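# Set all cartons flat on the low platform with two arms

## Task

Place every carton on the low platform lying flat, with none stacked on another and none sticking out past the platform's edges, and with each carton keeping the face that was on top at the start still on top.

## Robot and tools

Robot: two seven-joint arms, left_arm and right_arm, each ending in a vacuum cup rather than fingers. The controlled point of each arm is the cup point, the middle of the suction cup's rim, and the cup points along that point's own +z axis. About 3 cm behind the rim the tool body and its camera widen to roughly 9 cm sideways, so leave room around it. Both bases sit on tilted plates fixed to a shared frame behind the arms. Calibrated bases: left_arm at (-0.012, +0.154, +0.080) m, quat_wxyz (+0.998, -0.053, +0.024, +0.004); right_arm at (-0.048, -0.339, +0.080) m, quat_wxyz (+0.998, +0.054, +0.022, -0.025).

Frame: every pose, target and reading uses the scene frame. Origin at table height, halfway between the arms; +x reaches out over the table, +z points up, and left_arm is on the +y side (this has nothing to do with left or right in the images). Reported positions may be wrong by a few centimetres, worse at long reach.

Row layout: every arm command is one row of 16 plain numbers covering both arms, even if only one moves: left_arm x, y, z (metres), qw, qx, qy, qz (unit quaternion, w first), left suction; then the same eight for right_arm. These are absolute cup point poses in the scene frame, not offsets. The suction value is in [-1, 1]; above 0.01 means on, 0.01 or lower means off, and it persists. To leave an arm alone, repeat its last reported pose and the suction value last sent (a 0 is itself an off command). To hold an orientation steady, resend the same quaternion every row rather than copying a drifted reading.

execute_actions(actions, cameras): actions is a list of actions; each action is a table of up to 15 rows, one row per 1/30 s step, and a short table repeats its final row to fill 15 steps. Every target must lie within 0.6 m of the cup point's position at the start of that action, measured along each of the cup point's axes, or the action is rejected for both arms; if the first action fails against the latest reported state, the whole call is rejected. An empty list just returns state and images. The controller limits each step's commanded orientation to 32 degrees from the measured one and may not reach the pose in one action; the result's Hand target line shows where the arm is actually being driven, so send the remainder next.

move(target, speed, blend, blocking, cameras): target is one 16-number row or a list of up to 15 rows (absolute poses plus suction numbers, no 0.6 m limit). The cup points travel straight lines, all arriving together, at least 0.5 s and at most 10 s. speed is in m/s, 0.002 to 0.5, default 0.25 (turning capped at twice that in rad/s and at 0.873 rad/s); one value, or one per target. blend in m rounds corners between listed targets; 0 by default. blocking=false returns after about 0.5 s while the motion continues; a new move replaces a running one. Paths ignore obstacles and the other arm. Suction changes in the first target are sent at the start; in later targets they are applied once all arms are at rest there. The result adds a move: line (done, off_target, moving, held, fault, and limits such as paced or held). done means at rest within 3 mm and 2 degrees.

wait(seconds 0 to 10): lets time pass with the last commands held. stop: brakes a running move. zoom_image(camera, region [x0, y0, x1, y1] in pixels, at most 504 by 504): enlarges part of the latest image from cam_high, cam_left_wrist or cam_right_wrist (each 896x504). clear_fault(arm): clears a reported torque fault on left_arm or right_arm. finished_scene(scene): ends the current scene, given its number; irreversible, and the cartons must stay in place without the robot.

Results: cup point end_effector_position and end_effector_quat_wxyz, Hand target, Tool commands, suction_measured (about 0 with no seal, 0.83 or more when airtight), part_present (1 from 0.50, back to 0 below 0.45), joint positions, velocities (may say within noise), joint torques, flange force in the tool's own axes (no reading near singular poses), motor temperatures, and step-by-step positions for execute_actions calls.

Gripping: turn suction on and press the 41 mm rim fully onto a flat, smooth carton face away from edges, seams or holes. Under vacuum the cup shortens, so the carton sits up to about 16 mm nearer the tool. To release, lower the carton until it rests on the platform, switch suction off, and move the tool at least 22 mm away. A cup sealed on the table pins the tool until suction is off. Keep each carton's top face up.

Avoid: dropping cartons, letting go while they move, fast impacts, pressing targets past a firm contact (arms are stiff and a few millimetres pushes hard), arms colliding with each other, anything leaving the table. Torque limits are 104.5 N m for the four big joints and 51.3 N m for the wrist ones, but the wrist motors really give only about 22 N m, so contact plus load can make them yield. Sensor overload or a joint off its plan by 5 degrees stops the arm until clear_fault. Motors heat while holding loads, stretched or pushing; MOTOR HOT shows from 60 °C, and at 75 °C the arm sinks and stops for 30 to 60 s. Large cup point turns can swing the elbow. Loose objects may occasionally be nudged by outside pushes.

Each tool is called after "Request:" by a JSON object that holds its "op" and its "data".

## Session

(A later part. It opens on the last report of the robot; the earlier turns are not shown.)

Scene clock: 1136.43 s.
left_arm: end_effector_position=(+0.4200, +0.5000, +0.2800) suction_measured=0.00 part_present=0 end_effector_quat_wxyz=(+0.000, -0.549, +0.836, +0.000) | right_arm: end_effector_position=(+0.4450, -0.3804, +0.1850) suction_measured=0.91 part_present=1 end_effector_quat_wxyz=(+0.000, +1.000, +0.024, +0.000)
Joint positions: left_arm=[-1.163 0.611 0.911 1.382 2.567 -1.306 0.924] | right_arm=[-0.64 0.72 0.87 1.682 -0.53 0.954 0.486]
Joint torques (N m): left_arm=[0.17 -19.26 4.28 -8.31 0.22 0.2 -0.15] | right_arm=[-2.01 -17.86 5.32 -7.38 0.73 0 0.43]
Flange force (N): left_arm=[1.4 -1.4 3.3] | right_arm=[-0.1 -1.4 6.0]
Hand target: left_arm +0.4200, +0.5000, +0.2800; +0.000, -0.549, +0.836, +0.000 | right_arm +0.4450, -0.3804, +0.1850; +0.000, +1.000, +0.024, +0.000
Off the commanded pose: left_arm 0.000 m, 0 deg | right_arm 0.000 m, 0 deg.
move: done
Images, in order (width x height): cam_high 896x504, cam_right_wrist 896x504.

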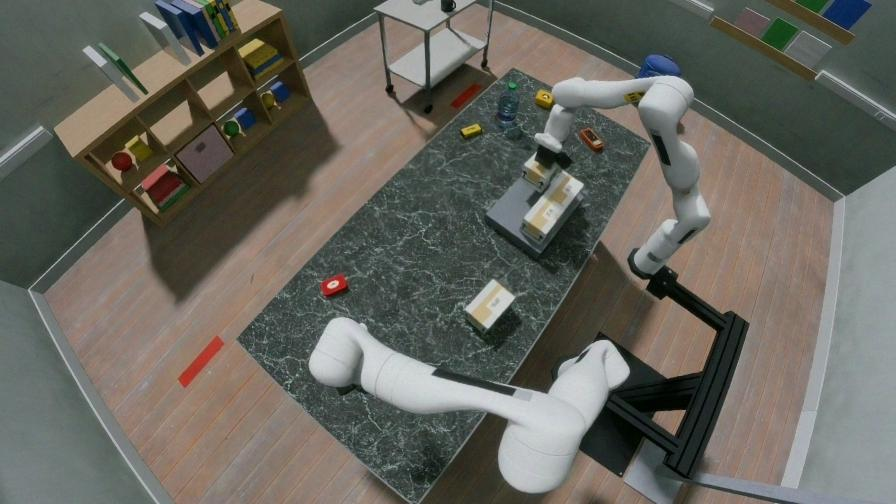

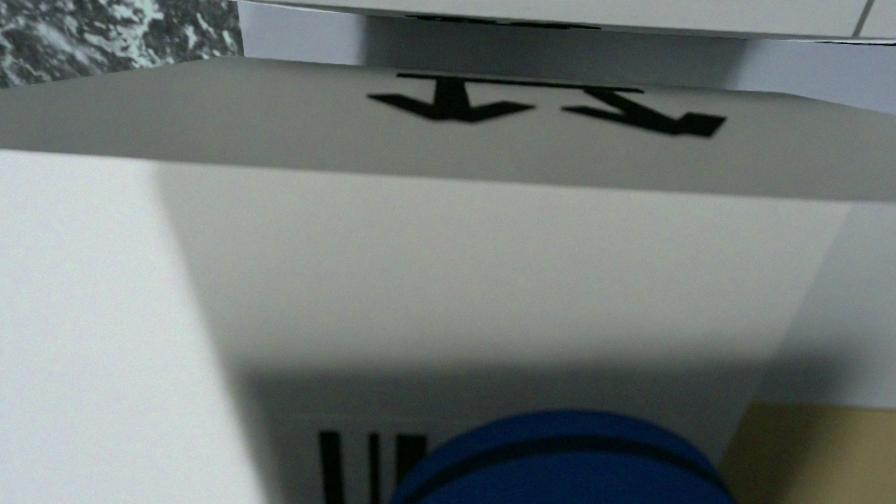

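Request:
{"op": "zoom_image", "data": {"camera": "cam_right_wrist", "region": [100, 0, 400, 169]}}

Request:
{"op": "zoom_image", "data": {"camera": "cam_right_wrist", "region": [596, 0, 896, 169]}}

Scaled by 1.680 from the camera's 896x504 image, which has a finer 1280x720 frame.

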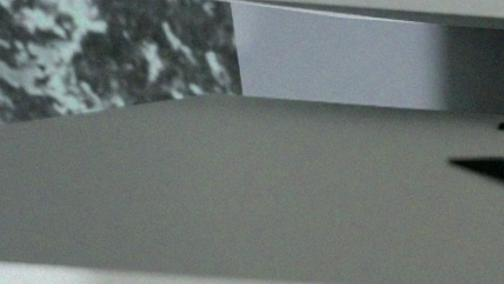

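Scaled by 1.680 from the camera's 896x504 image, which has a finer 1280x720 frame.

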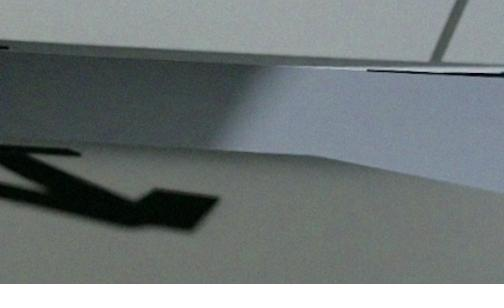

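Request:
{"op": "move", "data": {"target": [[0.42, 0.50, 0.28, 0, -0.549, 0.836, 0, 0, 0.444, -0.3804, 0.122, 0, 0.9997, 0.0244, 0, 1], [0.42, 0.50, 0.28, 0, -0.549, 0.836, 0, 0, 0.444, -0.3804, 0.1175, 0, 0.9997, 0.0244, 0, 1]], "speed": [0.06, 0.02], "cameras": ["cam_right_wrist"]}}

Scene clock: 1157.93 s.
left_arm: end_effector_position=(+0.4200, +0.5000, +0.2800) suction_measured=0.00 part_present=0 end_effector_quat_wxyz=(+0.000, -0.549, +0.836, +0.000) | right_arm: end_effector_position=(+0.4440, -0.3804, +0.1175) suction_measured=0.91 part_present=1 end_effector_quat_wxyz=(+0.000, +1.000, +0.024, +0.000)
Joint positions: left_arm=[-1.163 0.611 0.911 1.382 2.567 -1.306 0.924] | right_arm=[-0.571 0.818 0.778 1.74 -0.623 0.8 0.559]
Joint torques (N m): left_arm=[0.22 -19.25 4.28 -8.33 0.17 0.19 -0.2] | right_arm=[-2.04 -19.05 5.4 -6.21 0.75 -0.01 0.41]
Flange force (N): left_arm=[1.7 -1.2 3.4] | right_arm=[-0.9 -1.4 6.2]
Hand target: left_arm +0.4200, +0.5000, +0.2800; +0.000, -0.549, +0.836, +0.000 | right_arm +0.4440, -0.3804, +0.1175; +0.000, +1.000, +0.024, +0.000
Off the commanded pose: left_arm 0.000 m, 0 deg | right_arm 0.000 m, 0 deg.
move: done
Images, in order (width x height): cam_right_wrist 896x504.

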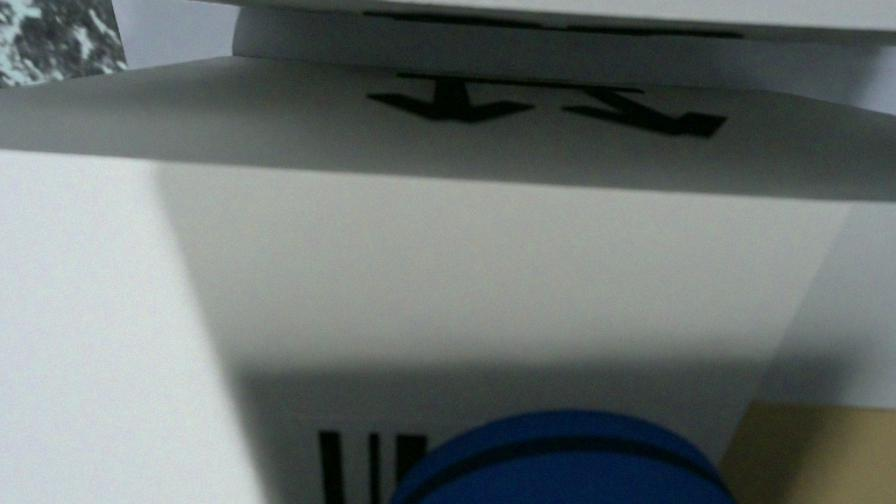

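Request:
{"op": "move", "data": {"target": [[0.42, 0.50, 0.28, 0, -0.549, 0.836, 0, 0, 0.444, -0.3804, 0.116, 0, 0.9997, 0.0244, 0, 1]], "speed": 0.01, "cameras": []}}

Scene clock: 1163.47 s.
left_arm: end_effector_position=(+0.4200, +0.5000, +0.2800) suction_measured=0.00 part_present=0 end_effector_quat_wxyz=(+0.000, -0.549, +0.836, +0.000) | right_arm: end_effector_position=(+0.4440, -0.3804, +0.1160) suction_measured=0.91 part_present=1 end_effector_quat_wxyz=(+0.000, +1.000, +0.024, +0.000)
Joint positions: left_arm=[-1.163 0.611 0.911 1.382 2.567 -1.306 0.924] | right_arm=[-0.57 0.82 0.776 1.741 -0.625 0.797 0.561]
Joint torques (N m): left_arm=[0.2 -19.26 4.26 -8.27 0.2 0.2 -0.15] | right_arm=[-1.44 -13.81 3.65 -5.5 0.37 -0.94 0.44]
Flange force (N): left_arm=[1.3 -1.4 3.2] | right_arm=[-4.9 -1.7 -8.3]
Hand target: left_arm +0.4200, +0.5000, +0.2800; +0.000, -0.549, +0.836, +0.000 | right_arm +0.4440, -0.3804, +0.1160; +0.000, +1.000, +0.024, +0.000
Off the commanded pose: left_arm 0.000 m, 0 deg | right_arm 0.000 m, 0 deg.
move: done
No camera images: "cameras" was empty.

Contact. Release.

Request:
{"op": "move", "data": {"target": [[0.42, 0.50, 0.28, 0, -0.549, 0.836, 0, 0, 0.444, -0.3804, 0.116, 0, 0.9997, 0.0244, 0, 0]], "speed": 0.02, "cameras": []}}

Request:
{"op": "move", "data": {"target": [[0.42, 0.50, 0.28, 0, -0.549, 0.836, 0, 0, 0.444, -0.3804, 0.150, 0, 0.9997, 0.0244, 0, 0], [0.42, 0.50, 0.28, 0, -0.549, 0.836, 0, 0, 0.444, -0.3804, 0.22, 0, 0.9997, 0.0244, 0, 0], [0.42, 0.50, 0.28, 0, -0.549, 0.836, 0, 0, 0.32, 0.09, 0.17, 0, 1, 0, 0, 0]], "speed": [0.05, 0.15, 0.25], "cameras": ["cam_high", "cam_right_wrist"]}}

Scene clock: 1174.90 s.
left_arm: end_effector_position=(+0.4200, +0.5000, +0.2800) suction_measured=0.00 part_present=0 end_effector_quat_wxyz=(+0.000, -0.549, +0.836, +0.000) | right_arm: end_effector_position=(+0.4440, -0.3804, +0.1160) suction_measured=0.00 part_present=0 end_effector_quat_wxyz=(+0.000, +1.000, +0.024, +0.000)
Joint positions: left_arm=[-1.163 0.611 0.911 1.382 2.567 -1.306 0.924] | right_arm=[-0.57 0.82 0.776 1.741 -0.625 0.797 0.561]
Joint torques (N m): left_arm=[0.2 -19.25 4.28 -8.28 0.17 0.21 -0.15] | right_arm=[-0.94 -7.55 1.08 -4.82 -0.29 -2.15 0.46]
Flange force (N): left_arm=[1.4 -1.3 3.2] | right_arm=[-9.6 -1.5 -26.4]
Hand target: left_arm +0.4200, +0.5000, +0.2800; +0.000, -0.549, +0.836, +0.000 | right_arm +0.4440, -0.3804, +0.1160; +0.000, +1.000, +0.024, +0.000
Off the commanded pose: left_arm 0.000 m, 0 deg | right_arm 0.000 m, 0 deg.
move: done
No camera images: "cameras" was empty.

Scene clock: 1178.60 s.
left_arm: end_effector_position=(+0.4200, +0.5000, +0.2800) suction_measured=0.00 part_present=0 end_effector_quat_wxyz=(+0.000, -0.549, +0.836, +0.000) | right_arm: end_effector_position=(+0.3200, +0.0900, +0.1700) suction_measured=0.00 part_present=0 end_effector_quat_wxyz=(+0.000, +1.000, +0.000, +0.000)
Joint positions: left_arm=[-1.163 0.611 0.911 1.382 2.567 -1.306 0.924] | right_arm=[-1.411 1.038 0.841 1.29 -0.655 1.16 -0.508]
Joint torques (N m): left_arm=[0.12 -19.21 4.24 -8.27 0.18 0.18 -0.18] | right_arm=[-1.82 -21.38 5.92 -6.74 0.53 -0.08 0.42]
Flange force (N): left_arm=[1.5 -1.5 3.2] | right_arm=[-1.4 -0.2 1.2]
Hand target: left_arm +0.4200, +0.5000, +0.2800; +0.000, -0.549, +0.836, +0.000 | right_arm +0.3200, +0.0900, +0.1700; +0.000, +1.000, +0.000, +0.000
Off the commanded pose: left_arm 0.000 m, 0 deg | right_arm 0.000 m, 0 deg.
move: done
Images, in order (width x height): cam_high 896x504, cam_right_wrist 896x504.

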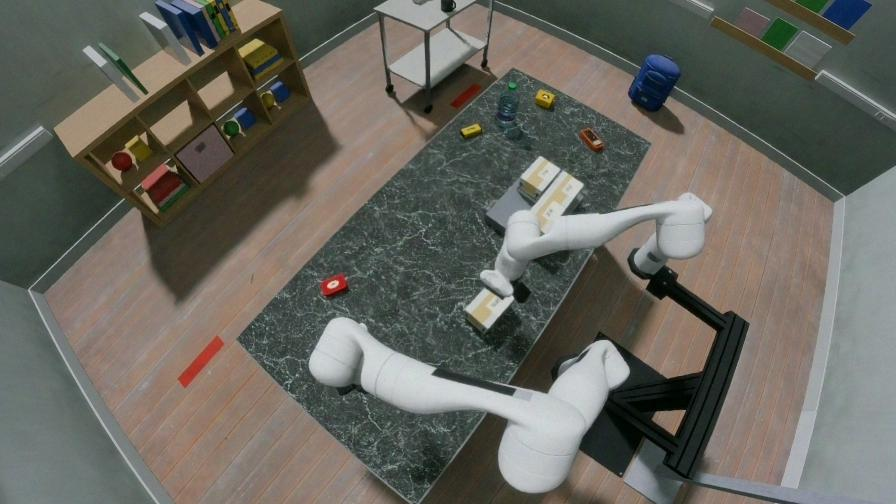

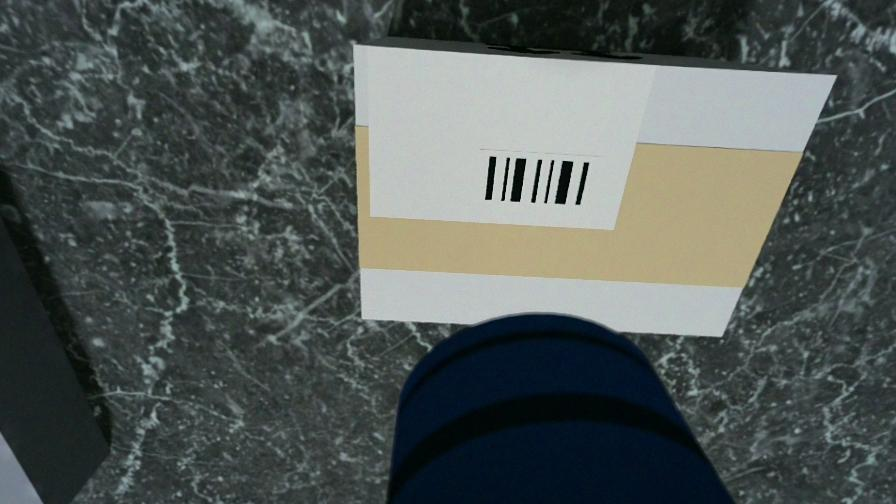

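Request:
{"op": "move", "data": {"target": [[0.42, 0.50, 0.28, 0, -0.549, 0.836, 0, 0, 0.320, 0.1157, 0.115, 0, 1, 0, 0, 0]], "speed": 0.1, "cameras": ["cam_right_wrist"]}}

Scene clock: 1193.17 s.
left_arm: end_effector_position=(+0.4200, +0.5000, +0.2800) suction_measured=0.00 part_present=0 end_effector_quat_wxyz=(+0.000, -0.549, +0.836, +0.000) | right_arm: end_effector_position=(+0.3200, +0.1157, +0.1150) suction_measured=0.00 part_present=0 end_effector_quat_wxyz=(+0.000, +1.000, +0.000, +0.000)
Joint positions: left_arm=[-1.163 0.611 0.911 1.382 2.567 -1.306 0.924] | right_arm=[-1.393 1.147 0.8 1.237 -0.701 1.102 -0.53]
Joint torques (N m): left_arm=[0.17 -19.24 4.27 -8.3 0.17 0.18 -0.16] | right_arm=[-1.91 -22.57 6.07 -6.33 0.69 -0.06 0.42]
Flange force (N): left_arm=[1.5 -1.3 3.3] | right_arm=[-1.6 0.3 1.1]
Hand target: left_arm +0.4200, +0.5000, +0.2800; +0.000, -0.549, +0.836, +0.000 | right_arm +0.3200, +0.1157, +0.1150; +0.000, +1.000, +0.000, +0.000
Off the commanded pose: left_arm 0.000 m, 0 deg | right_arm 0.000 m, 0 deg.
move: done
Images, in order (width x height): cam_right_wrist 896x504.

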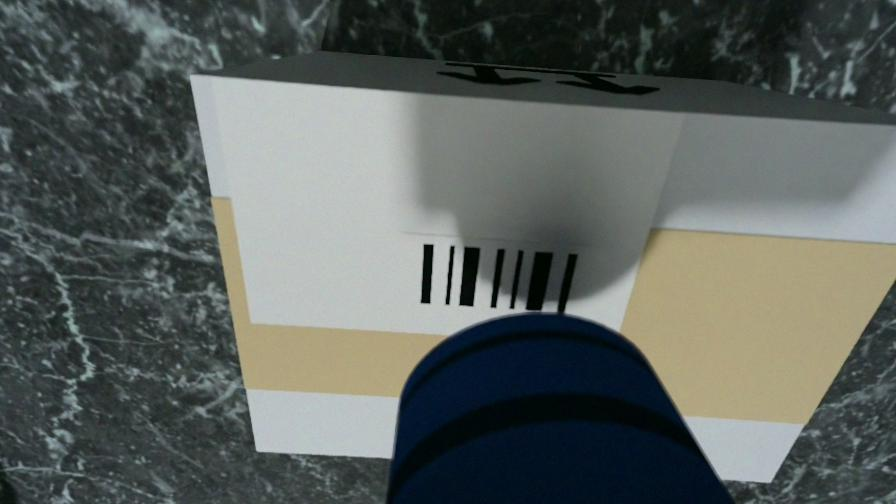

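Request:
{"op": "move", "data": {"target": [[0.42, 0.50, 0.28, 0, -0.549, 0.836, 0, 0, 0.3228, 0.1228, 0.098, 0, 1, 0, 0, 1], [0.42, 0.50, 0.28, 0, -0.549, 0.836, 0, 0, 0.3228, 0.1228, 0.0855, 0, 1, 0, 0, 1]], "speed": [0.06, 0.02], "cameras": ["cam_right_wrist"]}}

Scene clock: 1211.20 s.
left_arm: end_effector_position=(+0.4200, +0.5000, +0.2800) suction_measured=0.00 part_present=0 end_effector_quat_wxyz=(+0.000, -0.549, +0.836, +0.000) | right_arm: end_effector_position=(+0.3228, +0.1227, +0.0854) suction_measured=0.54 part_present=1 end_effector_quat_wxyz=(+0.000, +1.000, +0.000, +0.000)
Joint positions: left_arm=[-1.163 0.611 0.911 1.382 2.567 -1.306 0.924] | right_arm=[-1.378 1.2 0.78 1.214 -0.722 1.069 -0.531]
Joint torques (N m): left_arm=[0.15 -19.28 4.32 -8.27 0.2 0.21 -0.15] | right_arm=[-2.22 -25.13 6.49 -6.98 0.69 -0.03 0.42]
Flange force (N): left_arm=[1.2 -1.6 3.3] | right_arm=[-2.0 0.9 4.6]
Hand target: left_arm +0.4200, +0.5000, +0.2800; +0.000, -0.549, +0.836, +0.000 | right_arm +0.3228, +0.1228, +0.0855; +0.000, +1.000, +0.000, +0.000
Off the commanded pose: left_arm 0.000 m, 0 deg | right_arm 0.000 m, 0 deg.
move: done
Images, in order (width x height): cam_right_wrist 896x504.

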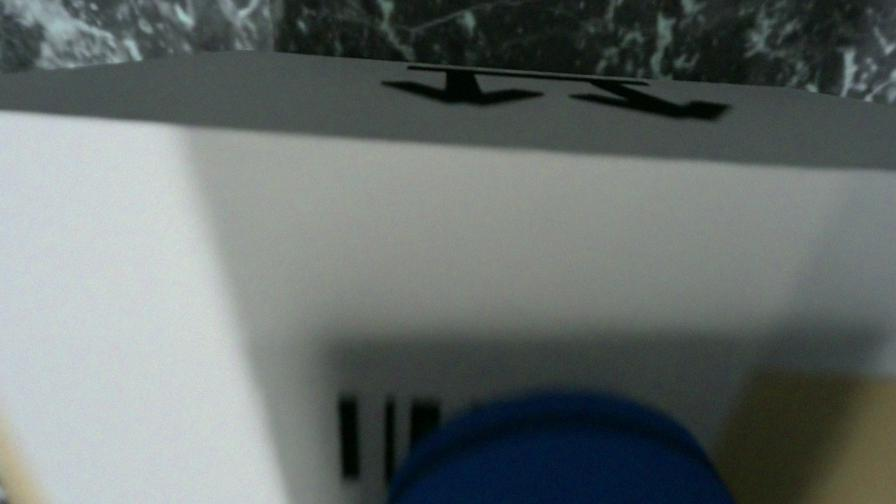

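Request:
{"op": "move", "data": {"target": [[0.42, 0.50, 0.28, 0, -0.549, 0.836, 0, 0, 0.3228, 0.1228, 0.22, 0, 1, 0, 0, 1], [0.42, 0.50, 0.28, 0, -0.549, 0.836, 0, 0, 0.4475, -0.2420, 0.22, 0, 0.9997, 0.0244, 0, 1], [0.42, 0.50, 0.28, 0, -0.549, 0.836, 0, 0, 0.4475, -0.2420, 0.185, 0, 0.9997, 0.0244, 0, 1]], "speed": [0.08, 0.2, 0.08], "cameras": ["cam_high", "cam_right_wrist"]}}

Scene clock: 1222.27 s.
left_arm: end_effector_position=(+0.4200, +0.5000, +0.2800) suction_measured=0.00 part_present=0 end_effector_quat_wxyz=(+0.000, -0.549, +0.836, +0.000) | right_arm: end_effector_position=(+0.4475, -0.2420, +0.1850) suction_measured=0.91 part_present=1 end_effector_quat_wxyz=(+0.000, +1.000, +0.024, +0.000)
Joint positions: left_arm=[-1.163 0.611 0.911 1.382 2.567 -1.306 0.924] | right_arm=[-0.887 0.789 0.86 1.611 -0.55 0.996 0.207]
Joint torques (N m): left_arm=[0.15 -19.24 4.24 -8.23 0.18 0.21 -0.15] | right_arm=[-2.17 -18.73 5.61 -7.48 0.71 0.03 0.44]
Flange force (N): left_arm=[1.2 -1.5 3.1] | right_arm=[-0.9 -1.2 5.6]
Hand target: left_arm +0.4200, +0.5000, +0.2800; +0.000, -0.549, +0.836, +0.000 | right_arm +0.4475, -0.2420, +0.1850; +0.000, +1.000, +0.024, +0.000
Off the commanded pose: left_arm 0.000 m, 0 deg | right_arm 0.000 m, 0 deg.
move: done
Images, in order (width x height): cam_high 896x504, cam_right_wrist 896x504.

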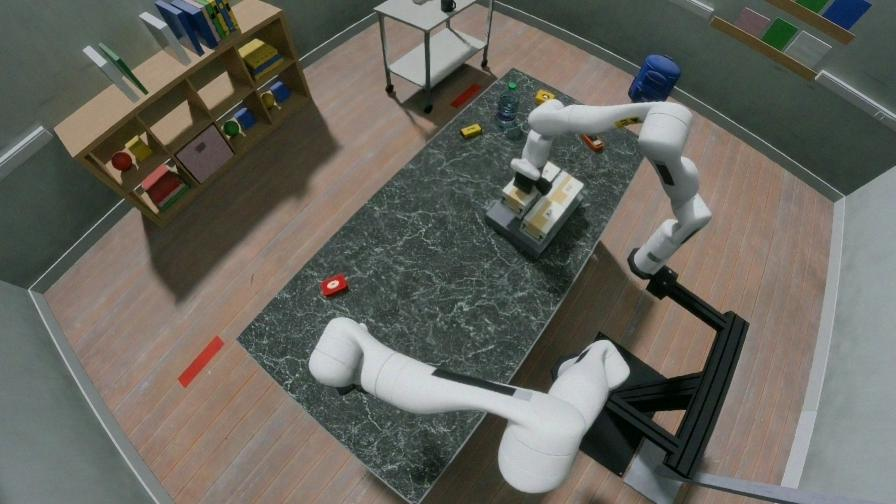

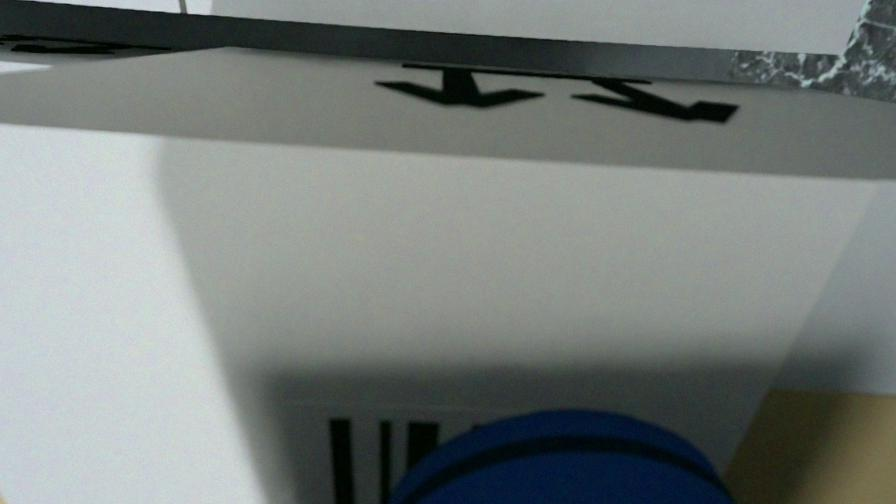

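Request:
{"op": "zoom_image", "data": {"camera": "cam_right_wrist", "region": [0, 0, 300, 169]}}

Request:
{"op": "zoom_image", "data": {"camera": "cam_right_wrist", "region": [596, 0, 896, 169]}}

Scaled by 1.680 from the camera's 896x504 image, which has a finer 1280x720 frame.

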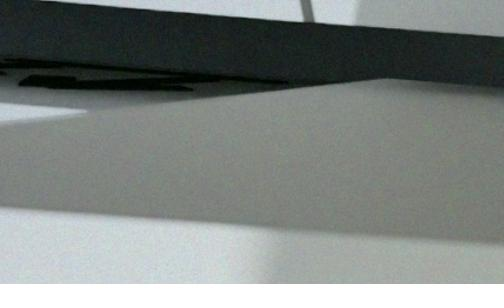

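Scaled by 1.680 from the camera's 896x504 image, which has a finer 1280x720 frame.

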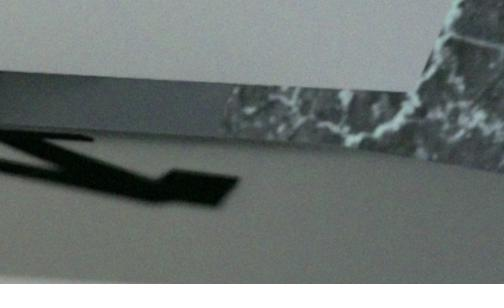

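Request:
{"op": "move", "data": {"target": [[0.42, 0.50, 0.28, 0, -0.549, 0.836, 0, 0, 0.4505, -0.2420, 0.122, 0, 0.9997, 0.0244, 0, 1], [0.42, 0.50, 0.28, 0, -0.549, 0.836, 0, 0, 0.4505, -0.2420, 0.117, 0, 0.9997, 0.0244, 0, 1]], "speed": [0.06, 0.02], "cameras": ["cam_right_wrist"]}}

Scene clock: 1246.63 s.
left_arm: end_effector_position=(+0.4200, +0.5000, +0.2800) suction_measured=0.00 part_present=0 end_effector_quat_wxyz=(+0.000, -0.549, +0.836, +0.000) | right_arm: end_effector_position=(+0.4505, -0.2420, +0.1170) suction_measured=0.91 part_present=1 end_effector_quat_wxyz=(+0.000, +1.000, +0.024, +0.000)
Joint positions: left_arm=[-1.163 0.611 0.911 1.382 2.567 -1.306 0.924] | right_arm=[-0.825 0.89 0.778 1.655 -0.633 0.853 0.269]
Joint torques (N m): left_arm=[0.19 -19.28 4.24 -8.3 0.16 0.25 -0.17] | right_arm=[-2.21 -18.34 5.01 -6.21 0.58 -0.23 0.4]
Flange force (N): left_arm=[1.4 -1.4 3.2] | right_arm=[-2.5 -0.4 1.5]
Hand target: left_arm +0.4200, +0.5000, +0.2800; +0.000, -0.549, +0.836, +0.000 | right_arm +0.4505, -0.2420, +0.1170; +0.000, +1.000, +0.024, +0.000
Off the commanded pose: left_arm 0.000 m, 0 deg | right_arm 0.000 m, 0 deg.
move: done
Images, in order (width x height): cam_right_wrist 896x504.

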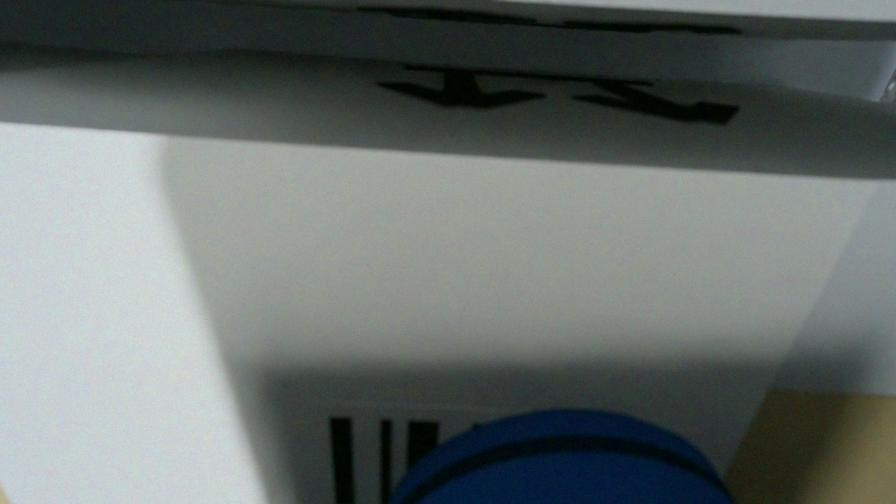

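Request:
{"op": "move", "data": {"target": [[0.42, 0.50, 0.28, 0, -0.549, 0.836, 0, 0, 0.4505, -0.2420, 0.1165, 0, 0.9997, 0.0244, 0, 1]], "speed": 0.01, "cameras": []}}

Request:
{"op": "move", "data": {"target": [[0.42, 0.50, 0.28, 0, -0.549, 0.836, 0, 0, 0.4505, -0.2420, 0.1165, 0, 0.9997, 0.0244, 0, 0]], "speed": 0.02, "cameras": []}}

Request:
{"op": "move", "data": {"target": [[0.42, 0.50, 0.28, 0, -0.549, 0.836, 0, 0, 0.4505, -0.2420, 0.150, 0, 0.9997, 0.0244, 0, 0], [0.42, 0.50, 0.28, 0, -0.549, 0.836, 0, 0, 0.4505, -0.2420, 0.21, 0, 0.9997, 0.0244, 0, 0], [0.42, 0.50, 0.28, 0, -0.549, 0.836, 0, 0, 0.38, -0.30, 0.33, 0, 0.9997, 0.0244, 0, 0]], "speed": [0.05, 0.15, 0.2], "cameras": ["cam_high", "cam_right_wrist"]}}

Scene clock: 1260.70 s.
left_arm: end_effector_position=(+0.4200, +0.5000, +0.2800) suction_measured=0.00 part_present=0 end_effector_quat_wxyz=(+0.000, -0.549, +0.836, +0.000) | right_arm: end_effector_position=(+0.4505, -0.2420, +0.1165) suction_measured=0.91 part_present=1 end_effector_quat_wxyz=(+0.000, +1.000, +0.024, +0.000)
Joint positions: left_arm=[-1.163 0.611 0.911 1.382 2.567 -1.306 0.924] | right_arm=[-0.824 0.891 0.777 1.655 -0.633 0.852 0.27]
Joint torques (N m): left_arm=[0.15 -19.28 4.3 -8.27 0.18 0.21 -0.19] | right_arm=[-1.31 -15.01 4.37 -6.14 0.41 -1.22 0.45]
Flange force (N): left_arm=[1.3 -1.6 3.3] | right_arm=[-6.2 -0.7 -7.5]
Hand target: left_arm +0.4200, +0.5000, +0.2800; +0.000, -0.549, +0.836, +0.000 | right_arm +0.4505, -0.2420, +0.1165; +0.000, +1.000, +0.024, +0.000
Off the commanded pose: left_arm 0.000 m, 0 deg | right_arm 0.000 m, 0 deg.
move: done
No camera images: "cameras" was empty.

Scene clock: 1261.20 s.
left_arm: end_effector_position=(+0.4200, +0.5000, +0.2800) suction_measured=0.00 part_present=0 end_effector_quat_wxyz=(+0.000, -0.549, +0.836, +0.000) | right_arm: end_effector_position=(+0.4505, -0.2420, +0.1165) suction_measured=0.00 part_present=0 end_effector_quat_wxyz=(+0.000, +1.000, +0.024, +0.000)
Joint positions: left_arm=[-1.163 0.611 0.911 1.382 2.567 -1.306 0.924] | right_arm=[-0.824 0.891 0.777 1.655 -0.633 0.852 0.27]
Joint torques (N m): left_arm=[0.2 -19.28 4.27 -8.26 0.15 0.2 -0.2] | right_arm=[-1.03 -10.32 2.23 -3.41 0.36 -0.86 0.45]
Flange force (N): left_arm=[1.4 -1.4 3.2] | right_arm=[-4.0 -0.4 -18.4]
Hand target: left_arm +0.4200, +0.5000, +0.2800; +0.000, -0.549, +0.836, +0.000 | right_arm +0.4505, -0.2420, +0.1165; +0.000, +1.000, +0.024, +0.000
Off the commanded pose: left_arm 0.000 m, 0 deg | right_arm 0.000 m, 0 deg.
move: done
No camera images: "cameras" was empty.

Scene clock: 1263.53 s.
left_arm: end_effector_position=(+0.4200, +0.5000, +0.2800) suction_measured=0.00 part_present=0 end_effector_quat_wxyz=(+0.000, -0.549, +0.836, +0.000) | right_arm: end_effector_position=(+0.3800, -0.3000, +0.3300) suction_measured=0.00 part_present=0 end_effector_quat_wxyz=(+0.000, +1.000, +0.024, +0.000)
Joint positions: left_arm=[-1.163 0.611 0.911 1.382 2.567 -1.306 0.924] | right_arm=[-1.075 0.446 1.068 1.651 -0.296 1.234 0.134]
Joint torques (N m): left_arm=[0.18 -19.24 4.28 -8.31 0.18 0.21 -0.16] | right_arm=[-1.31 -10.69 3.39 -8.29 0.65 -0.04 0.45]
Flange force (N): left_arm=[1.5 -1.3 3.3] | right_arm=[-0.3 -1.9 1.3]
Hand target: left_arm +0.4200, +0.5000, +0.2800; +0.000, -0.549, +0.836, +0.000 | right_arm +0.3800, -0.3000, +0.3300; +0.000, +1.000, +0.024, +0.000
Off the commanded pose: left_arm 0.000 m, 0 deg | right_arm 0.000 m, 0 deg.
move: done
Images, in order (width x height): cam_high 896x504, cam_right_wrist 896x504.

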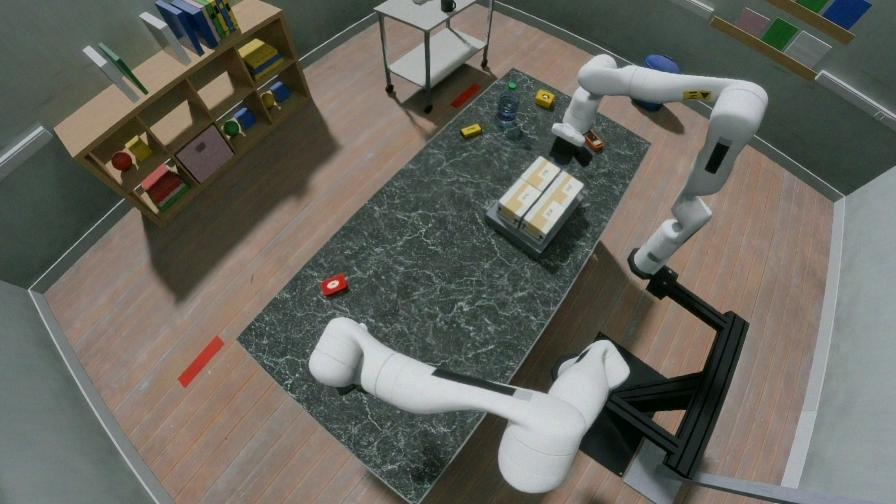

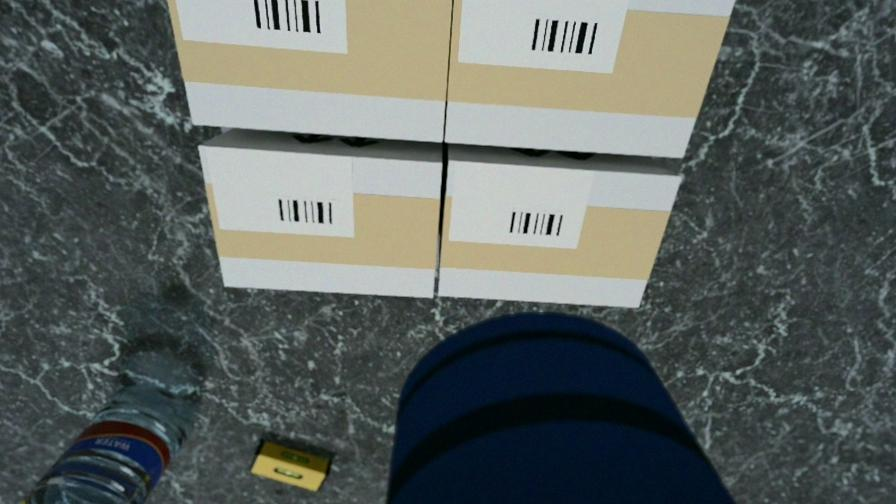

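Request:
{"op": "move", "data": {"target": [[0.42, 0.50, 0.28, 0, -0.549, 0.836, 0, 0, 0.54, -0.30, 0.30, 0, 0.9997, 0.0244, 0, 0]], "speed": 0.2, "cameras": ["cam_right_wrist"]}}

Scene clock: 1271.40 s.
left_arm: end_effector_position=(+0.4200, +0.5000, +0.2800) suction_measured=0.00 part_present=0 end_effector_quat_wxyz=(+0.000, -0.549, +0.836, +0.000) | right_arm: end_effector_position=(+0.5400, -0.3000, +0.3000) suction_measured=0.00 part_present=0 end_effector_quat_wxyz=(+0.000, +1.000, +0.024, +0.000)
Joint positions: left_arm=[-1.163 0.611 0.911 1.382 2.567 -1.306 0.924] | right_arm=[-0.653 0.81 0.906 1.089 -0.508 1.435 0.21]
Joint torques (N m): left_arm=[0.16 -19.3 4.29 -8.27 0.21 0.18 -0.18] | right_arm=[-2.14 -20.15 4.87 -7.9 0.71 -0.03 0.44]
Flange force (N): left_arm=[1.3 -1.6 3.4] | right_arm=[-0.2 -1.3 1.0]
Hand target: left_arm +0.4200, +0.5000, +0.2800; +0.000, -0.549, +0.836, +0.000 | right_arm +0.5400, -0.3000, +0.3000; +0.000, +1.000, +0.024, +0.000
Off the commanded pose: left_arm 0.000 m, 0 deg | right_arm 0.000 m, 0 deg.
move: done
Images, in order (width x height): cam_right_wrist 896x504.

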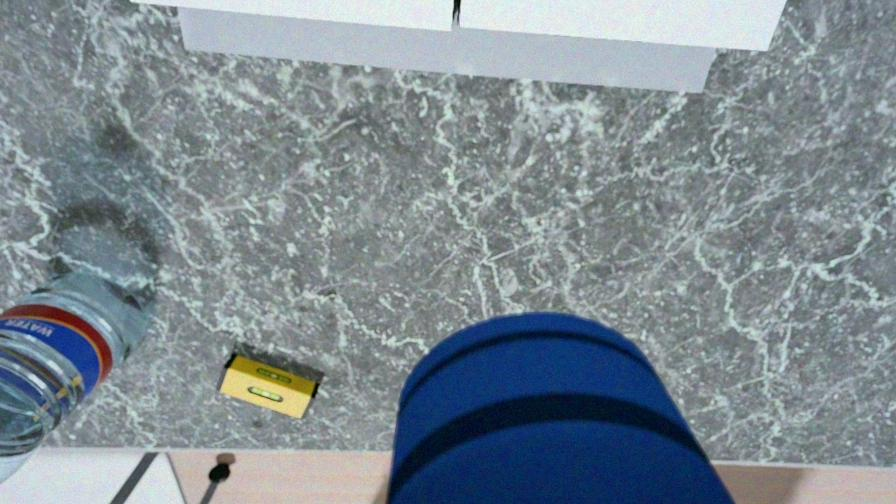

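Request:
{"op": "move", "data": {"target": [[0.42, 0.50, 0.28, 0, -0.549, 0.836, 0, 0, 0.42, -0.46, 0.30, 0, 0.9713, -0.2377, 0, 0]], "speed": 0.2, "cameras": ["cam_high"]}}

Scene clock: 1288.33 s.
left_arm: end_effector_position=(+0.4200, +0.5000, +0.2800) suction_measured=0.00 part_present=0 end_effector_quat_wxyz=(+0.000, -0.549, +0.836, +0.000) | right_arm: end_effector_position=(+0.4200, -0.4600, +0.3000) suction_measured=0.00 part_present=0 end_effector_quat_wxyz=(+0.000, +0.971, -0.238, +0.000)
Joint positions: left_arm=[-1.163 0.611 0.911 1.382 2.567 -1.306 0.924] | right_arm=[-0.651 0.579 1.13 1.569 -0.463 1.242 0.094]
Joint torques (N m): left_arm=[0.13 -19.23 4.28 -8.3 0.17 0.16 -0.17] | right_arm=[-1.54 -13.47 4.81 -7.73 0.67 0 0.42]
Flange force (N): left_arm=[1.6 -1.5 3.4] | right_arm=[0.5 -1.5 1.8]
Hand target: left_arm +0.4200, +0.5000, +0.2800; +0.000, -0.549, +0.836, +0.000 | right_arm +0.4200, -0.4600, +0.3000; +0.000, +0.971, -0.238, +0.000
Off the commanded pose: left_arm 0.000 m, 0 deg | right_arm 0.000 m, 0 deg.
move: done
Images, in order (width x height): cam_high 896x504.

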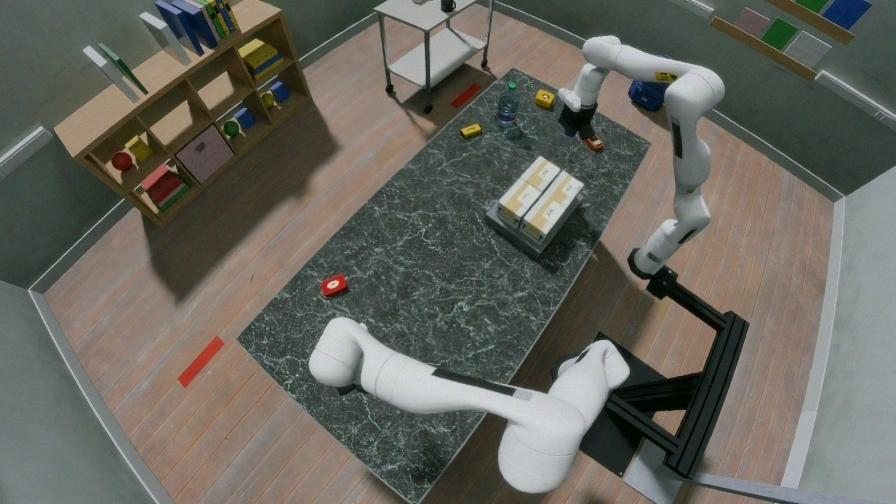

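Request:
{"op": "zoom_image", "data": {"camera": "cam_high", "region": [470, 140, 620, 260]}}

Scaled by 3.360 from the camera's 896x504 image, which has a finer 1280x720 frame.

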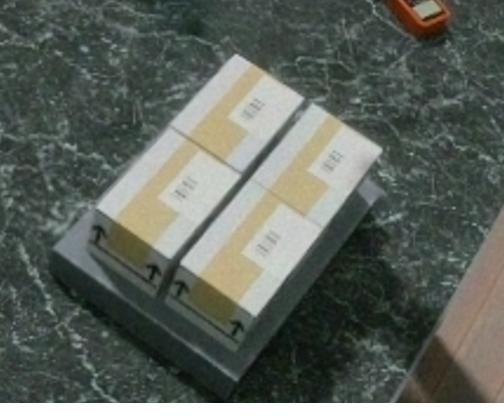

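Request:
{"op": "finished_scene", "data": {"scene": 1}}

The scene is finished: the task was done.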